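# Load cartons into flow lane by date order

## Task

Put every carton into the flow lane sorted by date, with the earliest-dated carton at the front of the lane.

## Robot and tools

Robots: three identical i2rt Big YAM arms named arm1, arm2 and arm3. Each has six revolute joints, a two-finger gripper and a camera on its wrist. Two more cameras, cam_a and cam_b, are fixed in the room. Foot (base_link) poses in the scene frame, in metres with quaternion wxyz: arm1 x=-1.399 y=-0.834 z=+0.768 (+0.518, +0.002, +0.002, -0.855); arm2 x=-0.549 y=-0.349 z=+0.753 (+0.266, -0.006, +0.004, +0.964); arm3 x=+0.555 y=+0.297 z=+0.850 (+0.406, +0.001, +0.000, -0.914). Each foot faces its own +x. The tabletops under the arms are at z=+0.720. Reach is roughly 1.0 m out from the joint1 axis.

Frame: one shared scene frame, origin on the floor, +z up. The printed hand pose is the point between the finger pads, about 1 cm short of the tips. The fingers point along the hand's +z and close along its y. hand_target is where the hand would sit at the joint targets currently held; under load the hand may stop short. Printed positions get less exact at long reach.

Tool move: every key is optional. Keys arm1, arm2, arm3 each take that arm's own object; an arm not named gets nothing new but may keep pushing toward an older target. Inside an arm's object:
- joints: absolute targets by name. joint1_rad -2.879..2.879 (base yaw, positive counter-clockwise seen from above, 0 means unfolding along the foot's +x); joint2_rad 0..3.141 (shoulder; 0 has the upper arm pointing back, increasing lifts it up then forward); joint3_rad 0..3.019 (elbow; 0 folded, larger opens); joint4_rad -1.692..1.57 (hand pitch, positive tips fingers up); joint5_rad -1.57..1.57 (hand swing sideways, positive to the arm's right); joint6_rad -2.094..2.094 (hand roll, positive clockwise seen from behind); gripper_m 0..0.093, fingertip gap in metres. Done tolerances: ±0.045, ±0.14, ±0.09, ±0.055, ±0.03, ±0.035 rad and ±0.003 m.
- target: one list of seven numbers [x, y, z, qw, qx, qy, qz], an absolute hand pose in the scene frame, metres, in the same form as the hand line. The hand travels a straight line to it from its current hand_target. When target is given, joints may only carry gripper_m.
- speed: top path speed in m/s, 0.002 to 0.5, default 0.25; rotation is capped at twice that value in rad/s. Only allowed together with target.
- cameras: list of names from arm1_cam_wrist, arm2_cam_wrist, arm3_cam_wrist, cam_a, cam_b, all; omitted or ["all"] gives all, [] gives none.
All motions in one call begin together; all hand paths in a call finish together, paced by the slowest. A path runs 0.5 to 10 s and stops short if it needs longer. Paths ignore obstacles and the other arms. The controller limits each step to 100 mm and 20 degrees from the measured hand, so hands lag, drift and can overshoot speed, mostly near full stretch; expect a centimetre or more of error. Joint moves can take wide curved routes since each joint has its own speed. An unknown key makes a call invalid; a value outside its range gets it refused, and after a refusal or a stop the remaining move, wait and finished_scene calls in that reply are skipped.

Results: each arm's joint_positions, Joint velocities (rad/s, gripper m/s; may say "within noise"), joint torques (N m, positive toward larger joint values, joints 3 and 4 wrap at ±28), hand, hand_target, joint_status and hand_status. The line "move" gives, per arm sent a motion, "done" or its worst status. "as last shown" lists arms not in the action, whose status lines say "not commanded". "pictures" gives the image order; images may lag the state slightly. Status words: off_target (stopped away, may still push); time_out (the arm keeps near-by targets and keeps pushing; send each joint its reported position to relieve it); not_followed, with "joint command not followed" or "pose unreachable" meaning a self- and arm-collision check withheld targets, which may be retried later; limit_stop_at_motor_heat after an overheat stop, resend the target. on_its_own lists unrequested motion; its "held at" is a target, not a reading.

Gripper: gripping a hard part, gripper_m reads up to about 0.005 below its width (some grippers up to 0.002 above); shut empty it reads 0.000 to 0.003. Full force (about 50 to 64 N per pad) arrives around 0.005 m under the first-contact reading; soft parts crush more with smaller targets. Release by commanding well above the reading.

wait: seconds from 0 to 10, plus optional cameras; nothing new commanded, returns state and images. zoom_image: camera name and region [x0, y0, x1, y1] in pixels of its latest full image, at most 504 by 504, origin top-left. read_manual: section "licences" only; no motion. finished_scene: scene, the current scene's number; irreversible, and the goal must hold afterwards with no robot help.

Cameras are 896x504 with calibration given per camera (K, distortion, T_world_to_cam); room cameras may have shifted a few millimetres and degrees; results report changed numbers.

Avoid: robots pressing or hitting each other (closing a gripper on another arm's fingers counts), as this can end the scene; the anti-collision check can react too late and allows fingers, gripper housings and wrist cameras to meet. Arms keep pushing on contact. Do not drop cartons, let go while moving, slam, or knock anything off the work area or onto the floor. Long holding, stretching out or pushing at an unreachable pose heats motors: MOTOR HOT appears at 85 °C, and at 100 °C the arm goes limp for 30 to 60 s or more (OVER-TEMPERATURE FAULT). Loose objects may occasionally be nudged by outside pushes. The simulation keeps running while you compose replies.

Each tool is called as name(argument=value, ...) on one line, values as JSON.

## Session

move(arm1={"joints": {"joint1_rad": -2.381, "joint2_rad": 1.157, "joint3_rad": 1.011, "joint4_rad": -0.744, "joint5_rad": 0, "joint6_rad": 0}}, arm2={"joints": {"joint1_rad": 2.262, "joint2_rad": 1.124, "joint3_rad": 1.168, "joint4_rad": -0.934, "joint5_rad": 0, "joint6_rad": 0, "gripper_m": 0.093}})

Scene clock: 2.00 s.
Joint torques (N m): arm1=[-0.26 -9.76 11.58 1.68 0 -0.03] | arm2=[0.38 -7.24 11.33 2 0.02 -0.11] | arm3=[0.38 2.37 10.58 1.88 0.11 0.04]
Heat: arm1: hottest joint3_rad 37 °C; arm2: hottest joint3_rad 41 °C; arm3: hottest joint3_rad 36 °C.
move: arm1 done; arm2 done
Joint velocities: within noise
arm1.joint_positions: joint1_rad=-2.368 joint2_rad=+1.162 joint3_rad=+0.985 joint4_rad=-0.760 joint5_rad=+0.001 joint6_rad=+0.009 gripper_m=+0.09398
arm1.joint_status: all done
arm1.hand: x=-1.5296 y=-0.3991 z=+1.0093 quat_wxyz=(+0.188, -0.760, +0.570, +0.251) (m; scene frame)
arm1.hand_target: x=-1.5268 y=-0.3888 z=+1.0277 quat_wxyz=(+0.204, -0.753, +0.566, +0.267) (m; scene frame)
arm1.hand_status: not commanded
arm2.joint_positions: joint1_rad=+2.255 joint2_rad=+1.129 joint3_rad=+1.165 joint4_rad=-0.944 joint5_rad=-0.001 joint6_rad=+0.010 gripper_m=+0.09308
arm2.joint_status: all done
arm2.hand: x=-0.4863 y=-0.7951 z=+1.0805 quat_wxyz=(+0.254, +0.621, +0.710, -0.212) (m; scene frame)
arm2.hand_target: x=-0.4833 y=-0.7959 z=+1.0861 quat_wxyz=(+0.260, +0.614, +0.713, -0.219) (m; scene frame)
arm2.hand_status: not commanded
arm3.joint_positions: joint1_rad=-0.550 joint2_rad=+0.600 joint3_rad=+1.480 joint4_rad=-1.361 joint5_rad=+0.227 joint6_rad=+0.219 gripper_m=+0.09396
arm3.joint_status: not commanded
arm3.hand: x=+0.3456 y=+0.2770 z=+1.4325 quat_wxyz=(-0.035, -0.852, +0.030, +0.522) (m; scene frame)
arm3.hand_target: x=+0.3492 y=+0.2781 z=+1.4412 quat_wxyz=(-0.038, -0.846, +0.031, +0.530) (m; scene frame)
arm3.hand_status: not commanded
pictures: arm1_cam_wrist, arm2_cam_wrist, arm3_cam_wrist, cam_a, cam_b
camera_calibration:
arm1_cam_wrist: T_world_to_cam=[[0.954547, 0.297529, -0.0178092, 1.60012], [0.298015, -0.953752, 0.039308, 0.033375], [-0.00529024, -0.0428288, -0.999068, 1.10665], [0, 0, 0, 1]] pos_world=[-1.53148, -0.396854, 1.13281]
arm2_cam_wrist: T_world_to_cam=[[-0.99113, -0.132889, -0.00155867, -0.587907], [-0.132404, 0.98839, -0.0745282, 0.809999], [0.0114445, -0.0736608, -0.997218, 1.14737], [0, 0, 0, 1]] pos_world=[-0.488576, -0.794204, 1.20363]
arm3_cam_wrist: T_world_to_cam=[[0.0199287, 0.99421, -0.105595, -0.130142], [0.894939, -0.0648257, -0.441454, 0.342875], [-0.445743, -0.0857034, -0.891049, 1.57725], [0, 0, 0, 1]] pos_world=[0.398788, 0.286791, 1.54302]

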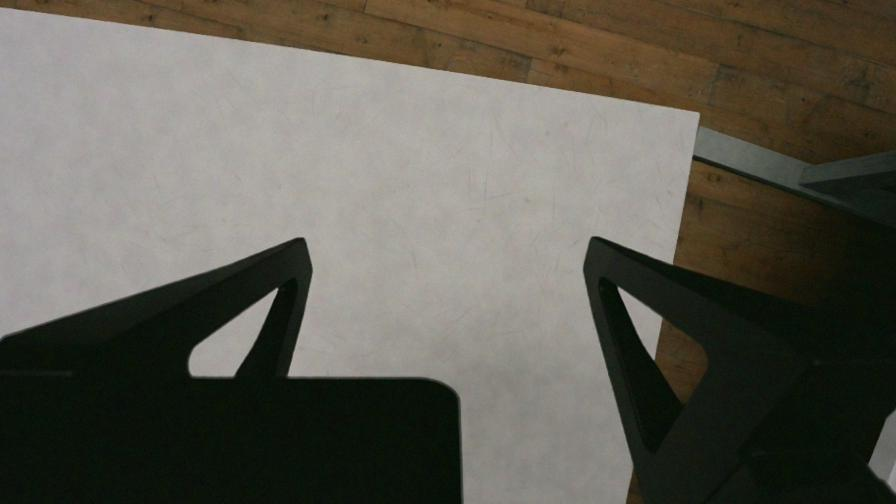

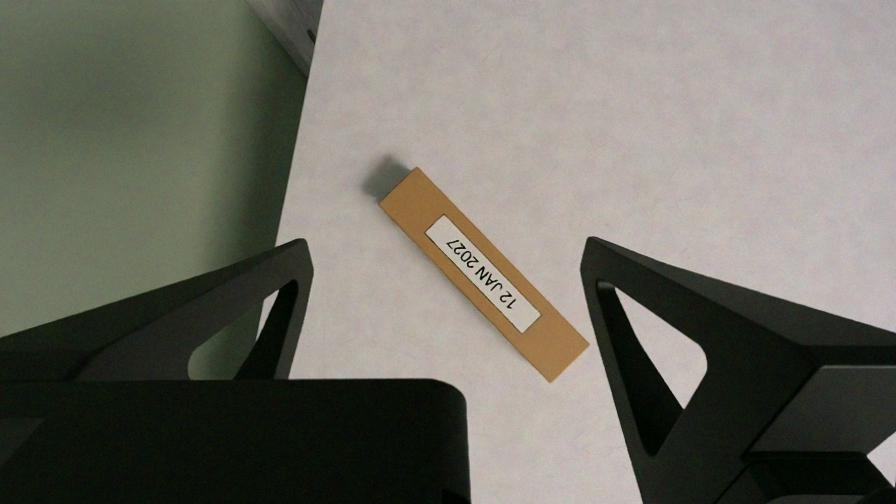

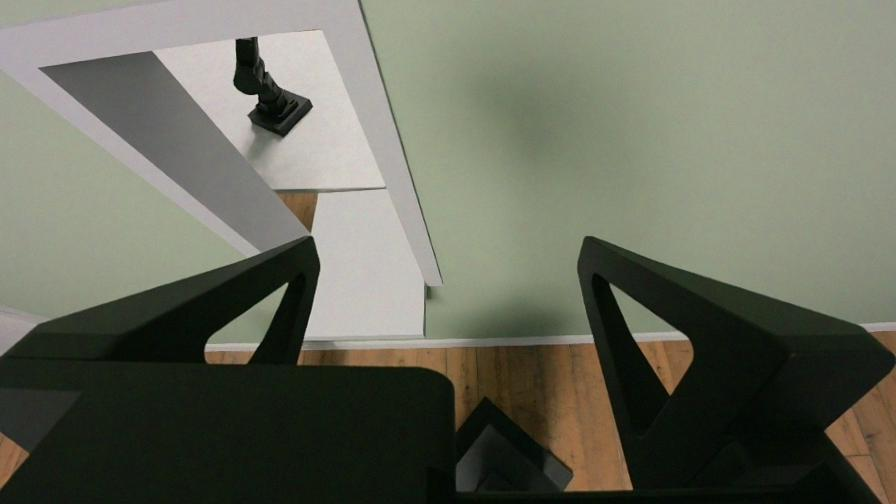

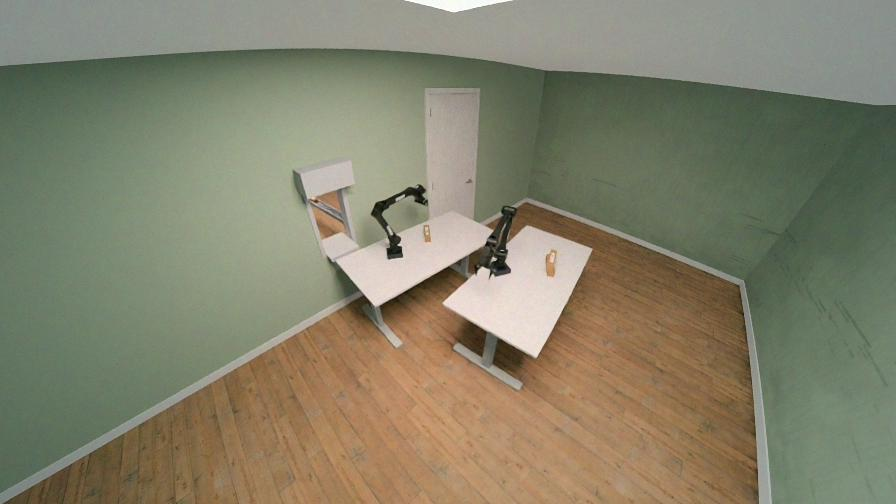

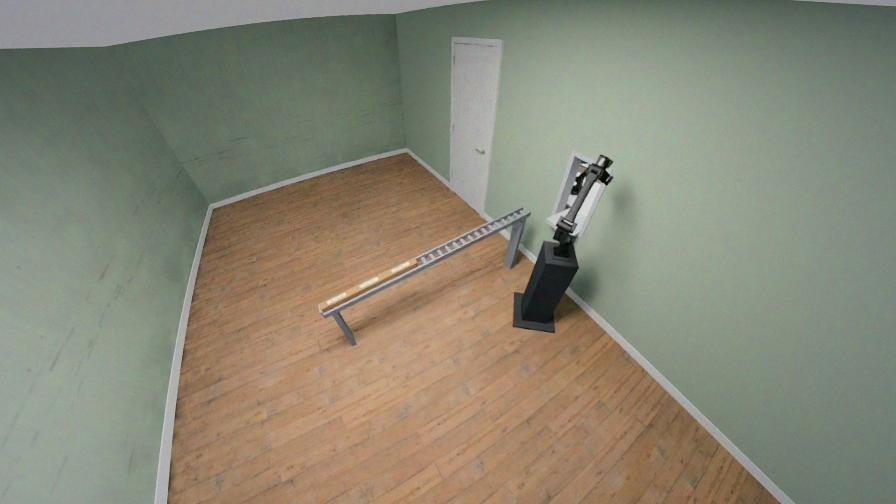

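move(arm1={"joints": {"joint1_rad": -0.29, "joint2_rad": 1.157, "joint3_rad": 1.011, "joint4_rad": -0.744, "joint5_rad": 0, "joint6_rad": 0}}, arm3={"joints": {"joint1_rad": -0.2, "joint2_rad": 1.394, "joint3_rad": 0.875, "joint4_rad": -1.052, "joint5_rad": 0, "joint6_rad": 0.6, "gripper_m": 0.093}}, cameras=["arm1_cam_wrist"])

Scene clock: 9.63 s.
Joint torques (N m): arm1=[1.61 -9.82 11.55 1.47 0.11 -0.04] | arm2=[0.32 -7.24 11.33 2 0.02 -0.11] | arm3=[0.85 -11.34 10.91 0.64 0.03 0.15]
Heat: arm1: hottest joint3_rad 39 °C; arm2: hottest joint3_rad 43 °C; arm3: hottest joint3_rad 36 °C.
move: arm1 done; arm3 done
Joint velocities: within noise
arm1.joint_positions: joint1_rad=-0.303 joint2_rad=+1.162 joint3_rad=+0.985 joint4_rad=-0.755 joint5_rad=-0.001 joint6_rad=+0.007 gripper_m=+0.09401
arm1.joint_status: all done
arm1.hand: x=-1.7219 y=-1.1580 z=+1.0055 quat_wxyz=(-0.120, -0.879, -0.361, +0.288) (m; scene frame)
arm1.hand_target: x=-1.7233 y=-1.1680 z=+1.0229 quat_wxyz=(-0.128, -0.869, -0.368, +0.306) (m; scene frame)
arm1.hand_status: not commanded
arm2: as last shown
arm3.joint_positions: joint1_rad=-0.207 joint2_rad=+1.378 joint3_rad=+0.861 joint4_rad=-1.059 joint5_rad=+0.002 joint6_rad=+0.592 gripper_m=+0.09309
arm3.joint_status: all done
arm3.hand: x=+0.2736 y=+0.0940 z=+0.9299 quat_wxyz=(+0.002, -1.000, -0.019, -0.003) (m; scene frame)
arm3.hand_target: x=+0.2695 y=+0.0875 z=+0.9296 quat_wxyz=(+0.000, -1.000, -0.018, -0.001) (m; scene frame)
arm3.hand_status: not commanded
pictures: arm1_cam_wrist
camera_calibration:
arm1_cam_wrist: T_world_to_cam=[[-0.716305, 0.697497, -0.0201311, -0.402139], [0.696349, 0.716383, 0.0435153, 1.98261], [0.0447733, 0.0171519, -0.99885, 1.22489], [0, 0, 0, 1]] pos_world=[-1.72349, -1.16083, 1.12911]

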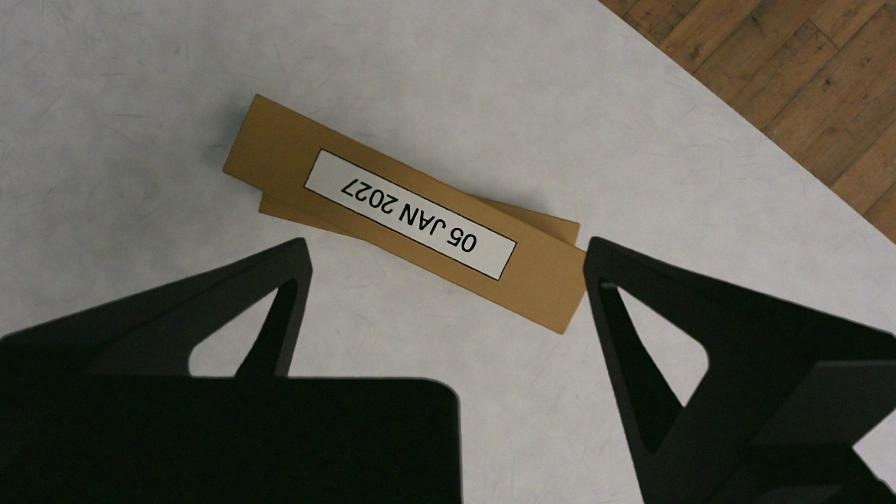

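move(arm1={"joints": {"joint1_rad": -0.225, "joint2_rad": 1.601, "joint3_rad": 1.385, "joint4_rad": -1.348, "joint5_rad": 0, "joint6_rad": -1.066, "gripper_m": 0.093}}, cameras=["arm1_cam_wrist"])

Scene clock: 31.37 s.
Joint torques (N m): arm1=[1.26 -16.44 12.19 -0.18 -0.01 -0.08] | arm2=[0.44 -7.24 11.34 2 0.02 -0.12] | arm3=[0.85 -11.58 10.85 0.68 0.03 0.15]
Heat: arm1: hottest joint3_rad 42 °C; arm2: hottest joint3_rad 46 °C; arm3: hottest joint3_rad 40 °C.
move: arm1 done
Joint velocities: within noise
arm1.joint_positions: joint1_rad=-0.236 joint2_rad=+1.613 joint3_rad=+1.333 joint4_rad=-1.338 joint5_rad=+0.000 joint6_rad=-1.057 gripper_m=+0.09310
arm1.joint_status: all done
arm1.hand: x=-1.7023 y=-1.1822 z=+0.9201 quat_wxyz=(-0.002, -0.577, -0.816, -0.026) (m; scene frame)
arm1.hand_target: x=-1.7082 y=-1.1967 z=+0.9440 quat_wxyz=(+0.001, -0.569, -0.822, +0.000) (m; scene frame)
arm1.hand_status: not commanded
arm2, arm3: as last shown
pictures: arm1_cam_wrist
camera_calibration:
arm1_cam_wrist: T_world_to_cam=[[-0.93958, -0.335234, -0.0693447, -1.92863], [-0.298319, 0.702447, 0.646199, -0.274185], [-0.167917, 0.627843, -0.760012, 1.2792], [0, 0, 0, 1]] pos_world=[-1.6791, -1.25708, 1.01564]

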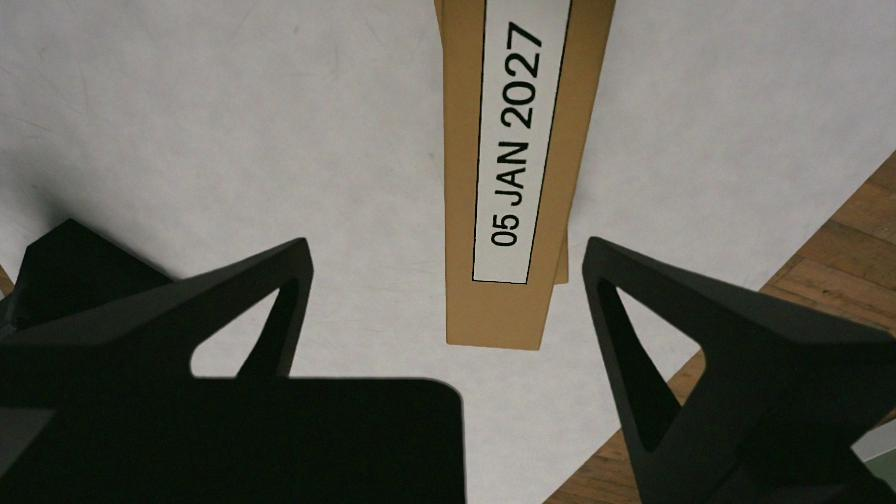

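move(arm1={"target": [-1.733, -1.194, 0.868, 0, -0.5736, -0.8192, 0], "speed": 0.3}, cameras=["arm1_cam_wrist"])

Scene clock: 52.17 s.
Joint torques (N m): arm1=[-1.2 -16.97 8.66 0.47 -0.07 -0.07] | arm2=[0.38 -7.24 11.34 1.99 0.02 -0.11] | arm3=[0.67 -11.16 10.88 0.62 0.01 0.14]
Heat: arm1: hottest joint3_rad 45 °C; arm2: hottest joint3_rad 49 °C; arm3: hottest joint3_rad 42 °C.
move: arm1 off_target
Joint velocities: within noise
arm1.joint_positions: joint1_rad=-0.252 joint2_rad=+1.705 joint3_rad=+1.290 joint4_rad=-1.178 joint5_rad=+0.000 joint6_rad=-1.089 gripper_m=+0.09310
arm1.joint_status: not commanded
arm1.hand: x=-1.7230 y=-1.1936 z=+0.8617 quat_wxyz=(-0.001, -0.571, -0.821, -0.014) (m; scene frame)
arm1.hand_target: x=-1.7329 y=-1.1938 z=+0.8681 quat_wxyz=(+0.000, -0.574, -0.819, +0.000) (m; scene frame)
arm1.hand_status: off_target (0.012 m and 1.6 deg from the pose sent, 0.062 m and 3.0 deg at the start)
arm2, arm3: as last shown
pictures: arm1_cam_wrist
camera_calibration:
arm1_cam_wrist: T_world_to_cam=[[-0.935214, -0.35073, -0.0486166, -1.98487], [-0.299489, 0.710279, 0.637032, -0.219403], [-0.188895, 0.610321, -0.769303, 1.18945], [0, 0, 0, 1]] pos_world=[-1.69731, -1.26626, 0.958313]

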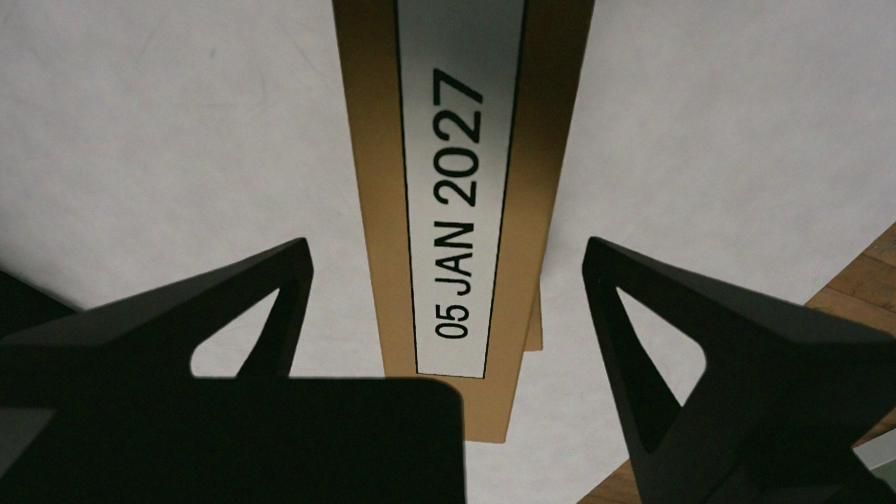

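move(arm1={"target": [-1.736, -1.195, 0.822, 0, -0.5736, -0.8192, 0], "speed": 0.25}, cameras=[])

move(arm1={"joints": {"gripper_m": 0.05}}, cameras=[])

move(arm1={"target": [-1.736, -1.195, 0.955, 0, -0.5736, -0.8192, 0], "speed": 0.35}, cameras=["arm1_cam_wrist"])

move(arm1={"joints": {"joint1_rad": 2.23, "joint2_rad": 1.83, "joint3_rad": 1.6, "joint4_rad": -1.307, "joint5_rad": 0, "joint6_rad": -0.354}}, cameras=["arm1_cam_wrist"])

Scene clock: 67.97 s.
Joint torques (N m): arm1=[-0.79 -16.91 7.83 0.49 -0.09 -0.05] | arm2=[0.38 -7.24 11.34 2 0.02 -0.11] | arm3=[0.67 -11.52 10.91 0.57 0.03 0.15]
Heat: arm1: hottest joint3_rad 44 °C; arm2: hottest joint3_rad 50 °C; arm3: hottest joint3_rad 42 °C.
move: arm1 done
Joint velocities: within noise
arm1.joint_positions: joint1_rad=-0.253 joint2_rad=+1.760 joint3_rad=+1.242 joint4_rad=-1.066 joint5_rad=+0.000 joint6_rad=-1.092 gripper_m=+0.09310
arm1.joint_status: not commanded
arm1.hand: x=-1.7260 y=-1.1965 z=+0.8197 quat_wxyz=(+0.000, -0.570, -0.822, -0.009) (m; scene frame)
arm1.hand_target: x=-1.7359 y=-1.1949 z=+0.8221 quat_wxyz=(+0.000, -0.574, -0.819, +0.000) (m; scene frame)
arm1.hand_status: done (0.010 m and 1.2 deg from the pose sent, 0.042 m and 1.6 deg at the start)
arm2, arm3: as last shown
pictures: none
No camera images: "cameras" was empty.

Scene clock: 68.60 s.
Joint torques (N m): arm1=[-0.73 -16.91 7.8 0.43 -0.02 -0.04] | arm2=[0.44 -7.24 11.33 2.02 0.02 -0.11] | arm3=[0.67 -11.63 10.88 0.59 0.04 0.14]
Heat: arm1: hottest joint3_rad 44 °C; arm2: hottest joint3_rad 50 °C; arm3: hottest joint3_rad 42 °C.
move: arm1 off_target
Joint velocities: within noise
arm1.joint_positions: joint1_rad=-0.253 joint2_rad=+1.760 joint3_rad=+1.241 joint4_rad=-1.065 joint5_rad=-0.002 joint6_rad=-1.094 gripper_m=+0.06041
arm1.joint_status: gripper_m off_target (ended at +0.06045, target +0.05000)
arm1.hand: x=-1.7261 y=-1.1967 z=+0.8195 quat_wxyz=(-0.001, -0.569, -0.822, -0.009) (m; scene frame)
arm1.hand_target: x=-1.7359 y=-1.1949 z=+0.8221 quat_wxyz=(+0.000, -0.574, -0.819, +0.000) (m; scene frame)
arm1.hand_status: not commanded
arm2, arm3: as last shown
pictures: none
No camera images: "cameras" was empty.

Scene clock: 70.00 s.
Joint torques (N m): arm1=[-0.73 -17.32 13.6 -0.42 0 -0.05] | arm2=[0.38 -7.3 11.33 1.99 0.02 -0.11] | arm3=[0.79 -11.58 10.86 0.65 0.02 0.15]
Heat: arm1: hottest joint3_rad 44 °C; arm2: hottest joint3_rad 50 °C; arm3: hottest joint3_rad 42 °C.
move: arm1 off_target
Joint velocities: within noise
arm1.joint_positions: joint1_rad=-0.253 joint2_rad=+1.649 joint3_rad=+1.385 joint4_rad=-1.372 joint5_rad=-0.001 joint6_rad=-1.094 gripper_m=+0.06042
arm1.joint_status: not commanded
arm1.hand: x=-1.7155 y=-1.1848 z=+0.9226 quat_wxyz=(-0.004, -0.569, -0.822, -0.035) (m; scene frame)
arm1.hand_target: x=-1.7346 y=-1.1933 z=+0.9551 quat_wxyz=(+0.001, -0.574, -0.819, +0.000) (m; scene frame)
arm1.hand_status: off_target (0.040 m and 4.1 deg from the pose sent, 0.136 m and 1.2 deg at the start; pose on its path clipped on 7 of 42 steps)
arm2, arm3: as last shown
pictures: arm1_cam_wrist
camera_calibration:
arm1_cam_wrist: T_world_to_cam=[[-0.931747, -0.352443, -0.0873544, -1.93213], [-0.321469, 0.688817, 0.64976, -0.337042], [-0.168832, 0.633494, -0.755103, 1.28108], [0, 0, 0, 1]] pos_world=[-1.69232, -1.26037, 1.01757]

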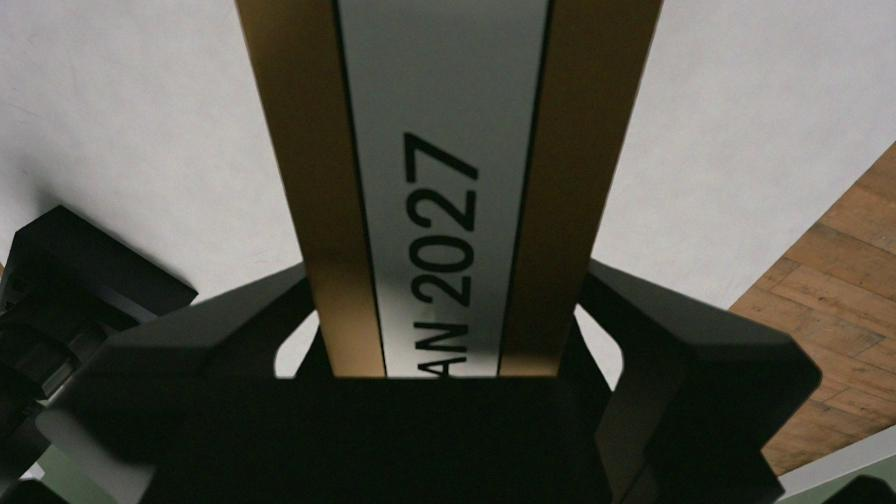

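Scene clock: 72.50 s.
Joint torques (N m): arm1=[1.67 -24.29 10.37 -0.34 -0.01 0.11] | arm2=[0.38 -7.24 11.34 1.99 0.02 -0.11] | arm3=[0.85 -11.58 10.88 0.59 0.03 0.14]
Heat: arm1: hottest joint3_rad 44 °C; arm2: hottest joint3_rad 50 °C; arm3: hottest joint3_rad 43 °C.
move: arm1 done
Joint velocities: within noise
arm1.joint_positions: joint1_rad=+2.232 joint2_rad=+1.882 joint3_rad=+1.571 joint4_rad=-1.295 joint5_rad=+0.000 joint6_rad=-0.362 gripper_m=+0.06046
arm1.joint_status: all done
arm1.hand: x=-0.8503 y=-0.7352 z=+0.8769 quat_wxyz=(+0.016, +0.268, -0.963, -0.004) (m; scene frame)
arm1.hand_target: x=-0.8429 y=-0.7351 z=+0.9159 quat_wxyz=(-0.019, +0.263, -0.965, -0.001) (m; scene frame)
arm1.hand_status: not commanded
arm2, arm3: as last shown
pictures: arm1_cam_wrist
camera_calibration:
arm1_cam_wrist: T_world_to_cam=[[0.518479, -0.854131, -0.0405007, -0.148223], [-0.63679, -0.417291, 0.648357, -1.41896], [-0.570682, -0.310369, -0.760258, 0.0767179], [0, 0, 0, 1]] pos_world=[-0.782947, -0.69491, 0.972316]

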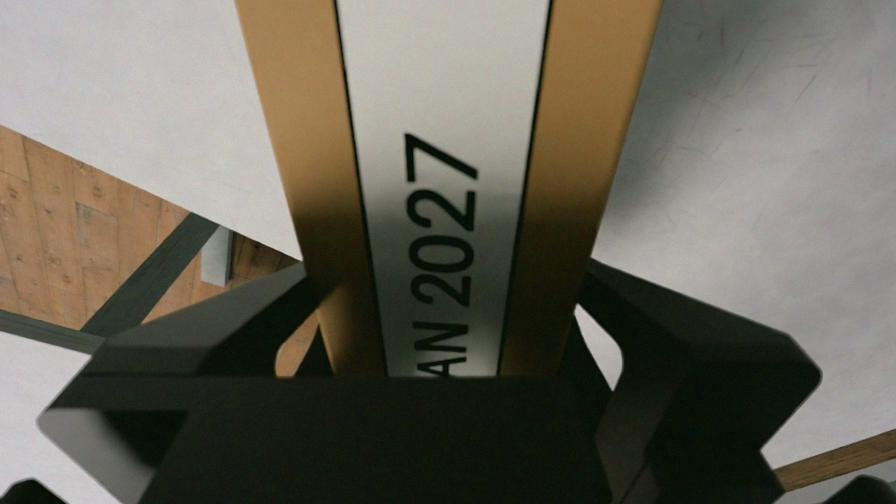

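move(arm1={"target": [-0.8536, -0.735, 0.755, 0, 0.2656, -0.9641, 0], "speed": 0.2}, cameras=[])

move(arm1={"joints": {"gripper_m": 0.093}}, cameras=[])

move(arm1={"target": [-0.88, -0.74, 0.95, 0, 0.2656, -0.9641, 0], "speed": 0.35}, cameras=[])

move(arm1={"joints": {"joint1_rad": -0.245, "joint2_rad": 1.632, "joint3_rad": 1.45, "joint4_rad": -1.357, "joint5_rad": 0, "joint6_rad": -1.265}}, arm2={"joints": {"joint1_rad": 2.0}}, cameras=["arm1_cam_wrist"])

move(arm2={"joints": {"joint1_rad": 1.468, "joint2_rad": 1.621, "joint3_rad": 1.405, "joint4_rad": -1.355, "joint5_rad": 0, "joint6_rad": 0.391, "gripper_m": 0.093}}, cameras=["arm2_cam_wrist"])

Scene clock: 86.03 s.
Joint torques (N m): arm1=[1.03 -18.67 6.95 1.36 -0.01 0.06] | arm2=[0.32 -7.24 11.34 2 0.02 -0.11] | arm3=[0.91 -11.69 10.95 0.62 0.01 0.14]
Heat: arm1: hottest joint3_rad 44 °C; arm2: hottest joint3_rad 51 °C; arm3: hottest joint3_rad 43 °C.
move: arm1 off_target
Joint velocities: within noise
arm1.joint_positions: joint1_rad=+2.232 joint2_rad=+1.981 joint3_rad=+1.394 joint4_rad=-1.011 joint5_rad=+0.006 joint6_rad=-0.358 gripper_m=+0.06018
arm1.joint_status: not commanded
arm1.hand: x=-0.8605 y=-0.7374 z=+0.7631 quat_wxyz=(+0.012, +0.266, -0.964, -0.001) (m; scene frame)
arm1.hand_target: x=-0.8538 y=-0.7351 z=+0.7554 quat_wxyz=(+0.000, +0.266, -0.964, +0.000) (m; scene frame)
arm1.hand_status: off_target (0.011 m and 1.3 deg from the pose sent, 0.122 m and 1.9 deg at the start)
arm2.joint_positions: joint1_rad=+2.255 joint2_rad=+1.129 joint3_rad=+1.165 joint4_rad=-0.944 joint5_rad=-0.001 joint6_rad=+0.010 gripper_m=+0.09308
arm2.joint_status: not commanded
arm2.hand: x=-0.4863 y=-0.7951 z=+1.0805 quat_wxyz=(+0.254, +0.621, +0.710, -0.212) (m; scene frame)
arm2.hand_target: x=-0.4833 y=-0.7959 z=+1.0861 quat_wxyz=(+0.260, +0.614, +0.713, -0.219) (m; scene frame)
arm2.hand_status: not commanded
arm3: as last shown
pictures: none
No camera images: "cameras" was empty.

Scene clock: 86.67 s.
Joint torques (N m): arm1=[1.26 -19.43 6.98 0.53 -0.01 0.06] | arm2=[0.38 -7.24 11.36 2.02 0.02 -0.11] | arm3=[0.73 -11.46 10.92 0.62 0.03 0.14]
Heat: arm1: hottest joint3_rad 44 °C; arm2: hottest joint3_rad 51 °C; arm3: hottest joint3_rad 43 °C.
move: arm1 done
Joint velocities: within noise
arm1.joint_positions: joint1_rad=+2.232 joint2_rad=+1.987 joint3_rad=+1.393 joint4_rad=-0.985 joint5_rad=+0.006 joint6_rad=-0.358 gripper_m=+0.09282
arm1.joint_status: all done
arm1.hand: x=-0.8556 y=-0.7365 z=+0.7592 quat_wxyz=(+0.002, +0.266, -0.964, +0.000) (m; scene frame)
arm1.hand_target: x=-0.8538 y=-0.7351 z=+0.7553 quat_wxyz=(+0.000, +0.266, -0.964, +0.000) (m; scene frame)
arm1.hand_status: not commanded
arm2: as last shown
arm3.joint_positions: joint1_rad=-0.207 joint2_rad=+1.378 joint3_rad=+0.861 joint4_rad=-1.059 joint5_rad=+0.002 joint6_rad=+0.592 gripper_m=+0.09309
arm3.joint_status: not commanded
arm3.hand: x=+0.2736 y=+0.0940 z=+0.9299 quat_wxyz=(+0.002, -1.000, -0.019, -0.003) (m; scene frame)
arm3.hand_target: x=+0.2695 y=+0.0875 z=+0.9296 quat_wxyz=(+0.000, -1.000, -0.018, -0.001) (m; scene frame)
arm3.hand_status: not commanded
pictures: none
No camera images: "cameras" was empty.

Scene clock: 88.23 s.
Joint torques (N m): arm1=[1.14 -17.32 11.99 -0.31 -0.01 0.07] | arm2=[0.38 -7.3 11.34 2 0.02 -0.11] | arm3=[0.85 -11.52 10.81 0.57 0.02 0.15]
Heat: arm1: hottest joint3_rad 44 °C; arm2: hottest joint3_rad 51 °C; arm3: hottest joint3_rad 43 °C.
move: arm1 off_target
Joint velocities: arm1=[within noise] | arm2=[-0.015 -0.005 0.007 0.007 -0.154 -0.037 0] | arm3=[within noise]
arm1.joint_positions: joint1_rad=+2.232 joint2_rad=+1.730 joint3_rad=+1.517 joint4_rad=-1.390 joint5_rad=+0.006 joint6_rad=-0.358 gripper_m=+0.09292
arm1.joint_status: not commanded
arm1.hand: x=-0.8926 y=-0.7441 z=+0.9364 quat_wxyz=(+0.014, +0.266, -0.964, -0.001) (m; scene frame)
arm1.hand_target: x=-0.8806 y=-0.7401 z=+0.9500 quat_wxyz=(+0.000, +0.266, -0.964, +0.000) (m; scene frame)
arm1.hand_status: off_target (0.019 m and 1.6 deg from the pose sent, 0.192 m and 0.3 deg at the start; pose on its path clipped on 4 of 47 steps)
arm2, arm3: as last shown
pictures: none
No camera images: "cameras" was empty.

Scene clock: 90.50 s.
Joint torques (N m): arm1=[-0.32 -17.79 8.64 -0.01 -0.08 -0.06] | arm2=[-0.26 -7.24 11.34 2.02 -0.06 -0.11] | arm3=[0.73 -11.52 10.89 0.61 0.03 0.16]
Heat: arm1: hottest joint3_rad 44 °C; arm2: hottest joint3_rad 51 °C; arm3: hottest joint3_rad 43 °C.
move: arm1 done; arm2 done
Joint velocities: within noise
arm1.joint_positions: joint1_rad=-0.242 joint2_rad=+1.647 joint3_rad=+1.448 joint4_rad=-1.354 joint5_rad=+0.001 joint6_rad=-1.256 gripper_m=+0.09295
arm1.joint_status: all done
arm1.hand: x=-1.7285 y=-1.2072 z=+0.9461 quat_wxyz=(+0.002, -0.496, -0.868, +0.006) (m; scene frame)
arm1.hand_target: x=-1.7288 y=-1.2057 z=+0.9543 quat_wxyz=(+0.004, -0.493, -0.870, +0.013) (m; scene frame)
arm1.hand_status: not commanded
arm2.joint_positions: joint1_rad=+2.003 joint2_rad=+1.129 joint3_rad=+1.165 joint4_rad=-0.944 joint5_rad=+0.001 joint6_rad=+0.010 gripper_m=+0.09308
arm2.joint_status: all done
arm2.hand: x=-0.6011 y=-0.7971 z=+1.0794 quat_wxyz=(+0.225, +0.707, +0.626, -0.242) (m; scene frame)
arm2.hand_target: x=-0.6023 y=-0.7983 z=+1.0850 quat_wxyz=(+0.230, +0.702, +0.626, -0.249) (m; scene frame)
arm2.hand_status: not commanded
arm3: as last shown
pictures: arm1_cam_wrist
camera_calibration:
arm1_cam_wrist: T_world_to_cam=[[-0.859133, -0.511596, -0.0126151, -2.08745], [-0.405786, 0.666011, 0.625913, -0.491776], [-0.311813, 0.542862, -0.779791, 0.977685], [0, 0, 0, 1]] pos_world=[-1.6881, -1.27115, 1.04387]

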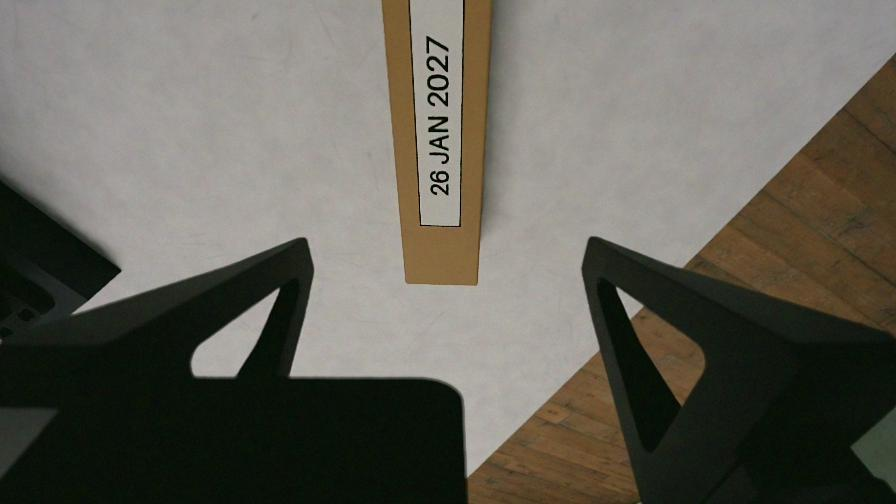

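Scene clock: 91.93 s.
Joint torques (N m): arm1=[0.32 -17.73 8.62 -0.01 -0.07 -0.06] | arm2=[0.5 -12.92 13.38 -0.14 -0.01 0.1] | arm3=[0.79 -11.4 10.86 0.62 0.03 0.15]
Heat: arm1: hottest joint3_rad 44 °C; arm2: hottest joint3_rad 52 °C; arm3: hottest joint3_rad 43 °C.
move: arm2 done
Joint velocities: within noise
arm1, arm3: as last shown
arm1.joint_positions: joint1_rad=-0.242 joint2_rad=+1.647 joint3_rad=+1.448 joint4_rad=-1.354 joint5_rad=+0.001 joint6_rad=-1.257 gripper_m=+0.09295
arm2.joint_positions: joint1_rad=+1.462 joint2_rad=+1.622 joint3_rad=+1.355 joint4_rad=-1.346 joint5_rad=+0.000 joint6_rad=+0.379 gripper_m=+0.09308
arm2.joint_status: all done
arm2.hand: x=-0.8326 y=-0.7192 z=+0.9137 quat_wxyz=(-0.006, +0.963, +0.268, +0.020) (m; scene frame)
arm2.hand_target: x=-0.8392 y=-0.7326 z=+0.9324 quat_wxyz=(+0.007, +0.964, +0.266, +0.003) (m; scene frame)
arm2.hand_status: not commanded
pictures: arm2_cam_wrist
camera_calibration:
arm2_cam_wrist: T_world_to_cam=[[-0.521342, 0.853236, 0.0138209, 0.165026], [0.687749, 0.410528, 0.598722, 0.328824], [0.505178, 0.321644, -0.800837, 1.5066], [0, 0, 0, 1]] pos_world=[-0.901215, -0.760387, 1.00739]

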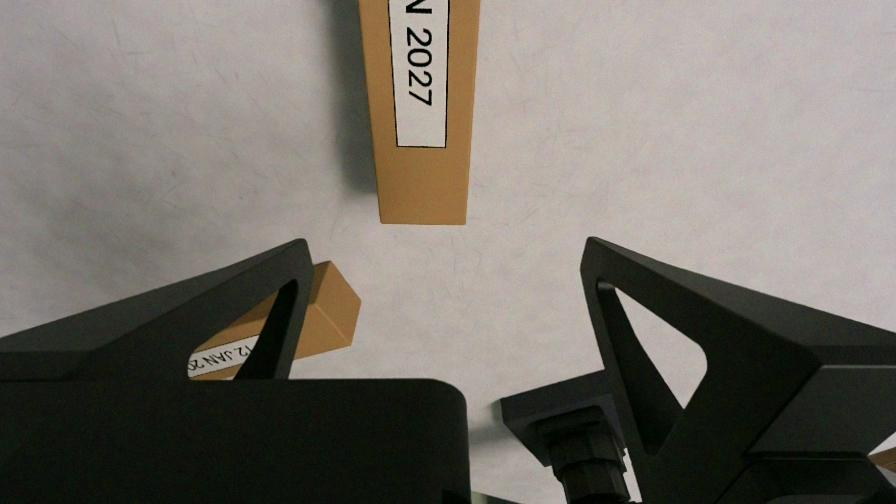

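move(arm1={"target": [-1.749, -1.182, 0.755, 0, -0.4965, -0.868, 0], "speed": 0.25}, arm2={"target": [-0.8755, -0.763, 0.75, 0, 0.9648, 0.2630, 0], "speed": 0.25}, cameras=[])

move(arm1={"joints": {"gripper_m": 0.05}}, arm2={"joints": {"gripper_m": 0.05}}, cameras=[])

move(arm1={"target": [-1.749, -1.182, 0.955, 0, -0.4965, -0.868, 0], "speed": 0.35}, arm2={"target": [-0.8755, -0.763, 0.95, 0, 0.9648, 0.2630, 0], "speed": 0.35}, cameras=["arm1_cam_wrist", "arm2_cam_wrist"])

Scene clock: 116.00 s.
Joint torques (N m): arm1=[-0.67 -17.49 7.02 0.47 -0.12 -0.06] | arm2=[-0.73 -15.33 8.25 0.77 0.09 -0.06] | arm3=[0.73 -11.52 10.81 0.57 0.02 0.14]
Heat: arm1: hottest joint3_rad 43 °C; arm2: hottest joint3_rad 56 °C; arm3: hottest joint3_rad 44 °C.
move: arm1 off_target; arm2 done
Joint velocities: within noise
arm1.joint_positions: joint1_rad=-0.292 joint2_rad=+1.861 joint3_rad=+1.175 joint4_rad=-0.904 joint5_rad=+0.000 joint6_rad=-1.311 gripper_m=+0.09295
arm1.joint_status: not commanded
arm1.hand: x=-1.7385 y=-1.1817 z=+0.7511 quat_wxyz=(-0.002, -0.494, -0.870, -0.012) (m; scene frame)
arm1.hand_target: x=-1.7489 y=-1.1819 z=+0.7552 quat_wxyz=(+0.000, -0.497, -0.868, +0.000) (m; scene frame)
arm1.hand_status: off_target (0.011 m and 1.4 deg from the pose sent, 0.194 m and 0.7 deg at the start)
arm2.joint_positions: joint1_rad=+1.458 joint2_rad=+1.911 joint3_rad=+1.308 joint4_rad=-0.967 joint5_rad=+0.013 joint6_rad=+0.380 gripper_m=+0.09308
arm2.joint_status: not commanded
arm2.hand: x=-0.8706 y=-0.7662 z=+0.7573 quat_wxyz=(+0.002, +0.964, +0.266, -0.001) (m; scene frame)
arm2.hand_target: x=-0.8754 y=-0.7630 z=+0.7501 quat_wxyz=(+0.000, +0.965, +0.263, +0.000) (m; scene frame)
arm2.hand_status: done (0.009 m and 0.5 deg from the pose sent, 0.175 m and 2.4 deg at the start)
arm3: as last shown
pictures: none
No camera images: "cameras" was empty.

Scene clock: 116.67 s.
Joint torques (N m): arm1=[-0.62 -17.55 7.04 0.36 -0.08 -0.04] | arm2=[-0.38 -15.21 8.21 0.77 -0.04 -0.06] | arm3=[0.62 -11.46 10.82 0.59 0.02 0.14]
Heat: arm1: hottest joint3_rad 43 °C; arm2: hottest joint3_rad 56 °C; arm3: hottest joint3_rad 44 °C.
move: arm1 off_target; arm2 off_target
Joint velocities: within noise
arm1.joint_positions: joint1_rad=-0.292 joint2_rad=+1.861 joint3_rad=+1.175 joint4_rad=-0.900 joint5_rad=-0.001 joint6_rad=-1.314 gripper_m=+0.06072
arm1.joint_status: gripper_m off_target (ended at +0.06076, target +0.05000)
arm1.hand: x=-1.7390 y=-1.1825 z=+0.7513 quat_wxyz=(-0.002, -0.493, -0.870, -0.010) (m; scene frame)
arm1.hand_target: x=-1.7489 y=-1.1818 z=+0.7551 quat_wxyz=(+0.000, -0.497, -0.868, +0.000) (m; scene frame)
arm1.hand_status: not commanded
arm2.joint_positions: joint1_rad=+1.453 joint2_rad=+1.911 joint3_rad=+1.308 joint4_rad=-0.967 joint5_rad=+0.016 joint6_rad=+0.380 gripper_m=+0.06061
arm2.joint_status: gripper_m off_target (ended at +0.06064, target +0.05000)
arm2.hand: x=-0.8731 y=-0.7642 z=+0.7573 quat_wxyz=(+0.001, +0.965, +0.264, -0.002) (m; scene frame)
arm2.hand_target: x=-0.8754 y=-0.7630 z=+0.7501 quat_wxyz=(+0.000, +0.965, +0.263, +0.000) (m; scene frame)
arm2.hand_status: not commanded
arm3: as last shown
pictures: none
No camera images: "cameras" was empty.

Scene clock: 118.43 s.
Joint torques (N m): arm1=[-0.73 -17.26 13.76 -0.53 -0.08 -0.05] | arm2=[0.03 -15.97 15.97 -0.36 -0.02 0] | arm3=[0.79 -11.46 10.91 0.61 0.03 0.13]
Heat: arm1: hottest joint3_rad 43 °C; arm2: hottest joint3_rad 56 °C; arm3: hottest joint3_rad 44 °C.
move: arm1 off_target; arm2 off_target
Joint velocities: within noise
arm1.joint_positions: joint1_rad=-0.292 joint2_rad=+1.647 joint3_rad=+1.382 joint4_rad=-1.373 joint5_rad=+0.000 joint6_rad=-1.314 gripper_m=+0.06073
arm1.joint_status: not commanded
arm1.hand: x=-1.7277 y=-1.1713 z=+0.9225 quat_wxyz=(-0.008, -0.492, -0.870, -0.035) (m; scene frame)
arm1.hand_target: x=-1.7474 y=-1.1804 z=+0.9551 quat_wxyz=(+0.001, -0.497, -0.868, +0.000) (m; scene frame)
arm1.hand_status: off_target (0.040 m and 4.2 deg from the pose sent, 0.204 m and 1.3 deg at the start; pose on its path clipped on 13 of 53 steps)
arm2.joint_positions: joint1_rad=+1.453 joint2_rad=+1.731 joint3_rad=+1.507 joint4_rad=-1.424 joint5_rad=+0.016 joint6_rad=+0.380 gripper_m=+0.06061
arm2.joint_status: not commanded
arm2.hand: x=-0.8599 y=-0.7434 z=+0.9185 quat_wxyz=(-0.023, +0.964, +0.264, +0.029) (m; scene frame)
arm2.hand_target: x=-0.8739 y=-0.7610 z=+0.9504 quat_wxyz=(+0.000, +0.965, +0.263, -0.001) (m; scene frame)
arm2.hand_status: off_target (0.040 m and 4.2 deg from the pose sent, 0.193 m and 0.3 deg at the start; pose on its path clipped on 11 of 53 steps)
arm3: as last shown
pictures: arm1_cam_wrist, arm2_cam_wrist
camera_calibration:
arm1_cam_wrist: T_world_to_cam=[[-0.852135, -0.514733, -0.094423, -1.98475], [-0.448095, 0.624463, 0.639732, -0.635145], [-0.270328, 0.587449, -0.762776, 1.04821], [0, 0, 0, 1]] pos_world=[-1.69252, -1.24076, 1.01846]
arm2_cam_wrist: T_world_to_cam=[[-0.514939, 0.856262, 0.040668, 0.154422], [0.685276, 0.382682, 0.619638, 0.312499], [0.515009, 0.346944, -0.783834, 1.54361], [0, 0, 0, 1]] pos_world=[-0.929602, -0.787359, 1.01002]

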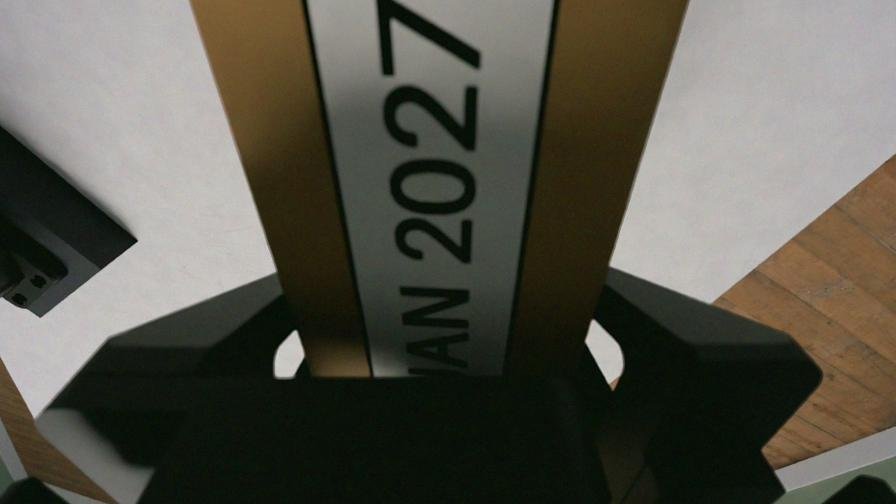

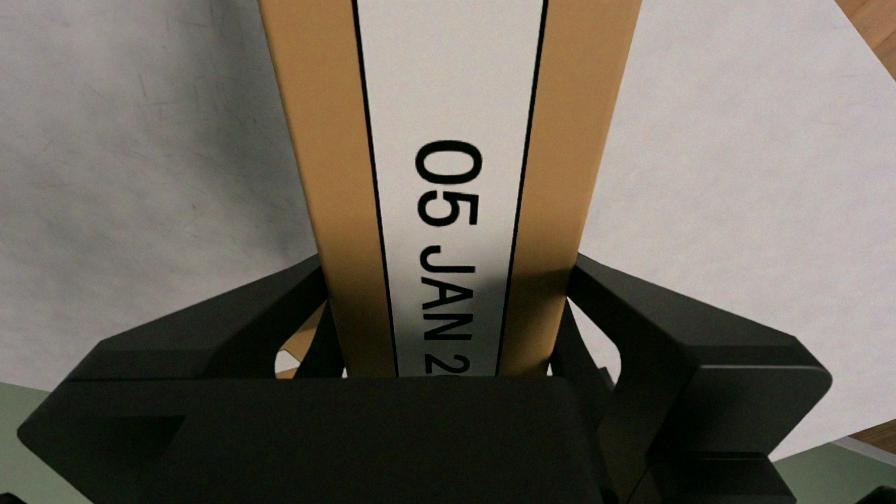

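move(arm1={"joints": {"joint1_rad": 1.0, "joint2_rad": 1.75, "joint3_rad": 1.5, "joint4_rad": -1.32, "joint5_rad": 0, "joint6_rad": -0.8}}, arm2={"joints": {"joint1_rad": -1.66, "joint2_rad": 1.504, "joint3_rad": 1.31, "joint4_rad": -1.346, "joint5_rad": 0, "joint6_rad": 0.964}}, cameras=[])

move(arm1={"joints": {"joint1_rad": 2.23, "joint2_rad": 1.83, "joint3_rad": 1.6, "joint4_rad": -1.307, "joint5_rad": 0, "joint6_rad": -0.354}}, arm2={"target": [0.015, 0.014, 0.90, 0.01, 0, 1, 0.006], "speed": 0.3}, cameras=[])

move(arm1={"target": [-0.8536, -0.735, 0.755, 0, 0.2656, -0.9641, 0], "speed": 0.2}, arm2={"target": [0.018, 0.014, 0.765, 0.0183, 0, 0.9998, 0.0119], "speed": 0.15}, cameras=["arm2_cam_wrist"])

Scene clock: 129.37 s.
Joint torques (N m): arm1=[1.2 -21.83 11.6 -0.17 -0.04 0.11] | arm2=[0.03 -14.39 9.42 -0.1 0 0.08] | arm3=[0.79 -11.75 10.91 0.59 0.02 0.14]
Heat: arm1: hottest joint3_rad 44 °C; arm2: hottest joint3_rad 56 °C; arm3: hottest joint3_rad 44 °C.
move: arm1 done; arm2 done
Joint velocities: within noise
arm1.joint_positions: joint1_rad=+0.994 joint2_rad=+1.793 joint3_rad=+1.452 joint4_rad=-1.316 joint5_rad=+0.001 joint6_rad=-0.808 gripper_m=+0.06072
arm1.joint_status: all done
arm1.hand: x=-1.1488 y=-1.2795 z=+0.8779 quat_wxyz=(+0.025, -0.124, -0.991, -0.037) (m; scene frame)
arm1.hand_target: x=-1.1383 y=-1.2922 z=+0.9164 quat_wxyz=(-0.001, -0.126, -0.992, -0.002) (m; scene frame)
arm1.hand_status: not commanded
arm2.joint_positions: joint1_rad=-1.663 joint2_rad=+1.531 joint3_rad=+1.314 joint4_rad=-1.337 joint5_rad=+0.001 joint6_rad=+0.954 gripper_m=+0.06061
arm2.joint_status: all done
arm2.hand: x=-0.2834 y=+0.0173 z=+0.9349 quat_wxyz=(-0.010, -0.007, -1.000, -0.001) (m; scene frame)
arm2.hand_target: x=-0.2874 y=+0.0142 z=+0.9448 quat_wxyz=(-0.013, -0.011, -1.000, -0.007) (m; scene frame)
arm2.hand_status: not commanded
arm3: as last shown
pictures: none
No camera images: "cameras" was empty.

Scene clock: 131.77 s.
Joint torques (N m): arm1=[1.26 -21.95 12.14 -0.06 -0.03 0.11] | arm2=[0.09 -21.48 16.47 -0.27 -0.04 -0.12] | arm3=[0.85 -11.34 10.88 0.66 0.02 0.15]
Heat: arm1: hottest joint3_rad 45 °C; arm2: hottest joint3_rad 57 °C; arm3: hottest joint3_rad 44 °C.
move: arm1 done; arm2 off_target
Joint velocities: within noise
arm1.joint_positions: joint1_rad=+2.229 joint2_rad=+1.860 joint3_rad=+1.548 joint4_rad=-1.303 joint5_rad=+0.001 joint6_rad=-0.361 gripper_m=+0.06070
arm1.joint_status: all done
arm1.hand: x=-0.8599 y=-0.7387 z=+0.8805 quat_wxyz=(+0.020, +0.266, -0.964, -0.004) (m; scene frame)
arm1.hand_target: x=-0.8430 y=-0.7353 z=+0.9157 quat_wxyz=(-0.019, +0.263, -0.965, -0.001) (m; scene frame)
arm1.hand_status: not commanded
arm2.joint_positions: joint1_rad=-2.041 joint2_rad=+2.134 joint3_rad=+1.985 joint4_rad=-1.477 joint5_rad=-0.012 joint6_rad=+0.578 gripper_m=+0.06061
arm2.joint_status: not commanded
arm2.hand: x=-0.0041 y=-0.0028 z=+0.8665 quat_wxyz=(+0.022, -0.009, -1.000, +0.015) (m; scene frame)
arm2.hand_target: x=+0.0125 y=+0.0124 z=+0.9005 quat_wxyz=(-0.011, +0.000, -1.000, -0.006) (m; scene frame)
arm2.hand_status: off_target (0.042 m and 4.5 deg from the pose sent, 0.300 m and 1.0 deg at the start)
arm3.joint_positions: joint1_rad=-0.207 joint2_rad=+1.378 joint3_rad=+0.861 joint4_rad=-1.059 joint5_rad=+0.002 joint6_rad=+0.592 gripper_m=+0.09309
arm3.joint_status: not commanded
arm3.hand: x=+0.2736 y=+0.0940 z=+0.9299 quat_wxyz=(+0.002, -1.000, -0.019, -0.003) (m; scene frame)
arm3.hand_target: x=+0.2695 y=+0.0875 z=+0.9296 quat_wxyz=(+0.000, -1.000, -0.018, -0.001) (m; scene frame)
arm3.hand_status: not commanded
pictures: none
No camera images: "cameras" was empty.

Scene clock: 133.37 s.
Joint torques (N m): arm1=[1.32 -19.55 7.27 0.43 0.17 0.09] | arm2=[0.03 -20.72 8.08 2.1 0.01 -0.1] | arm3=[0.67 -11.34 10.88 0.65 0.03 0.14]
Heat: arm1: hottest joint3_rad 45 °C; arm2: hottest joint3_rad 57 °C; arm3: hottest joint3_rad 44 °C.
move: arm1 done; arm2 off_target
Joint velocities: within noise
arm1.joint_positions: joint1_rad=+2.229 joint2_rad=+1.991 joint3_rad=+1.389 joint4_rad=-0.984 joint5_rad=+0.002 joint6_rad=-0.361 gripper_m=+0.06029
arm1.joint_status: not commanded
arm1.hand: x=-0.8573 y=-0.7378 z=+0.7560 quat_wxyz=(+0.005, +0.266, -0.964, -0.002) (m; scene frame)
arm1.hand_target: x=-0.8536 y=-0.7351 z=+0.7550 quat_wxyz=(+0.000, +0.265, -0.964, +0.000) (m; scene frame)
arm1.hand_status: done (0.005 m and 0.7 deg from the pose sent, 0.126 m and 2.4 deg at the start)
arm2.joint_positions: joint1_rad=-2.041 joint2_rad=+2.206 joint3_rad=+1.878 joint4_rad=-1.210 joint5_rad=-0.015 joint6_rad=+0.576 gripper_m=+0.06061
arm2.joint_status: not commanded
arm2.hand: x=+0.0178 y=+0.0102 z=+0.7803 quat_wxyz=(-0.014, -0.007, -1.000, -0.009) (m; scene frame)
arm2.hand_target: x=+0.0176 y=+0.0138 z=+0.7653 quat_wxyz=(-0.018, +0.000, -1.000, -0.012) (m; scene frame)
arm2.hand_status: off_target (0.016 m and 1.0 deg from the pose sent, 0.105 m and 5.6 deg at the start)
arm3: as last shown
pictures: arm2_cam_wrist
camera_calibration:
arm2_cam_wrist: T_world_to_cam=[[-0.00954351, -0.999938, -0.00579191, 0.0129696], [-0.840774, 0.00488871, 0.541365, -0.399494], [-0.541302, 0.0100362, -0.840768, 0.788441], [0, 0, 0, 1]] pos_world=[0.0910247, 0.00700886, 0.879243]

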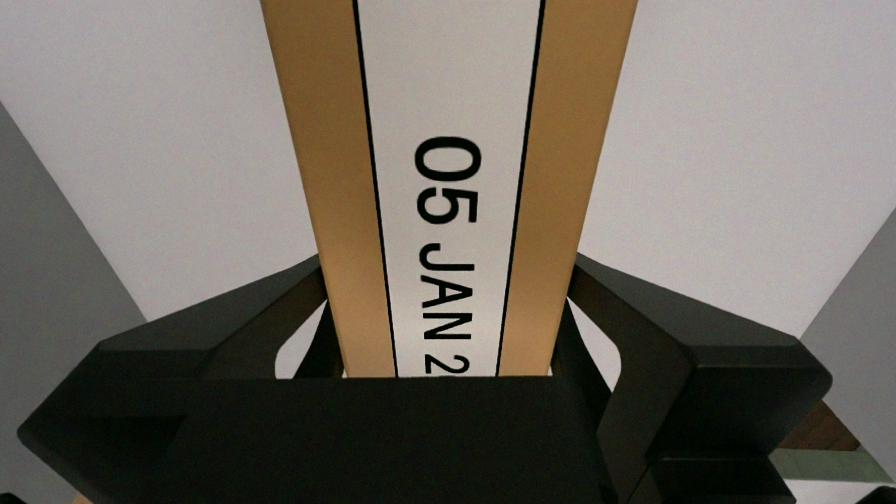

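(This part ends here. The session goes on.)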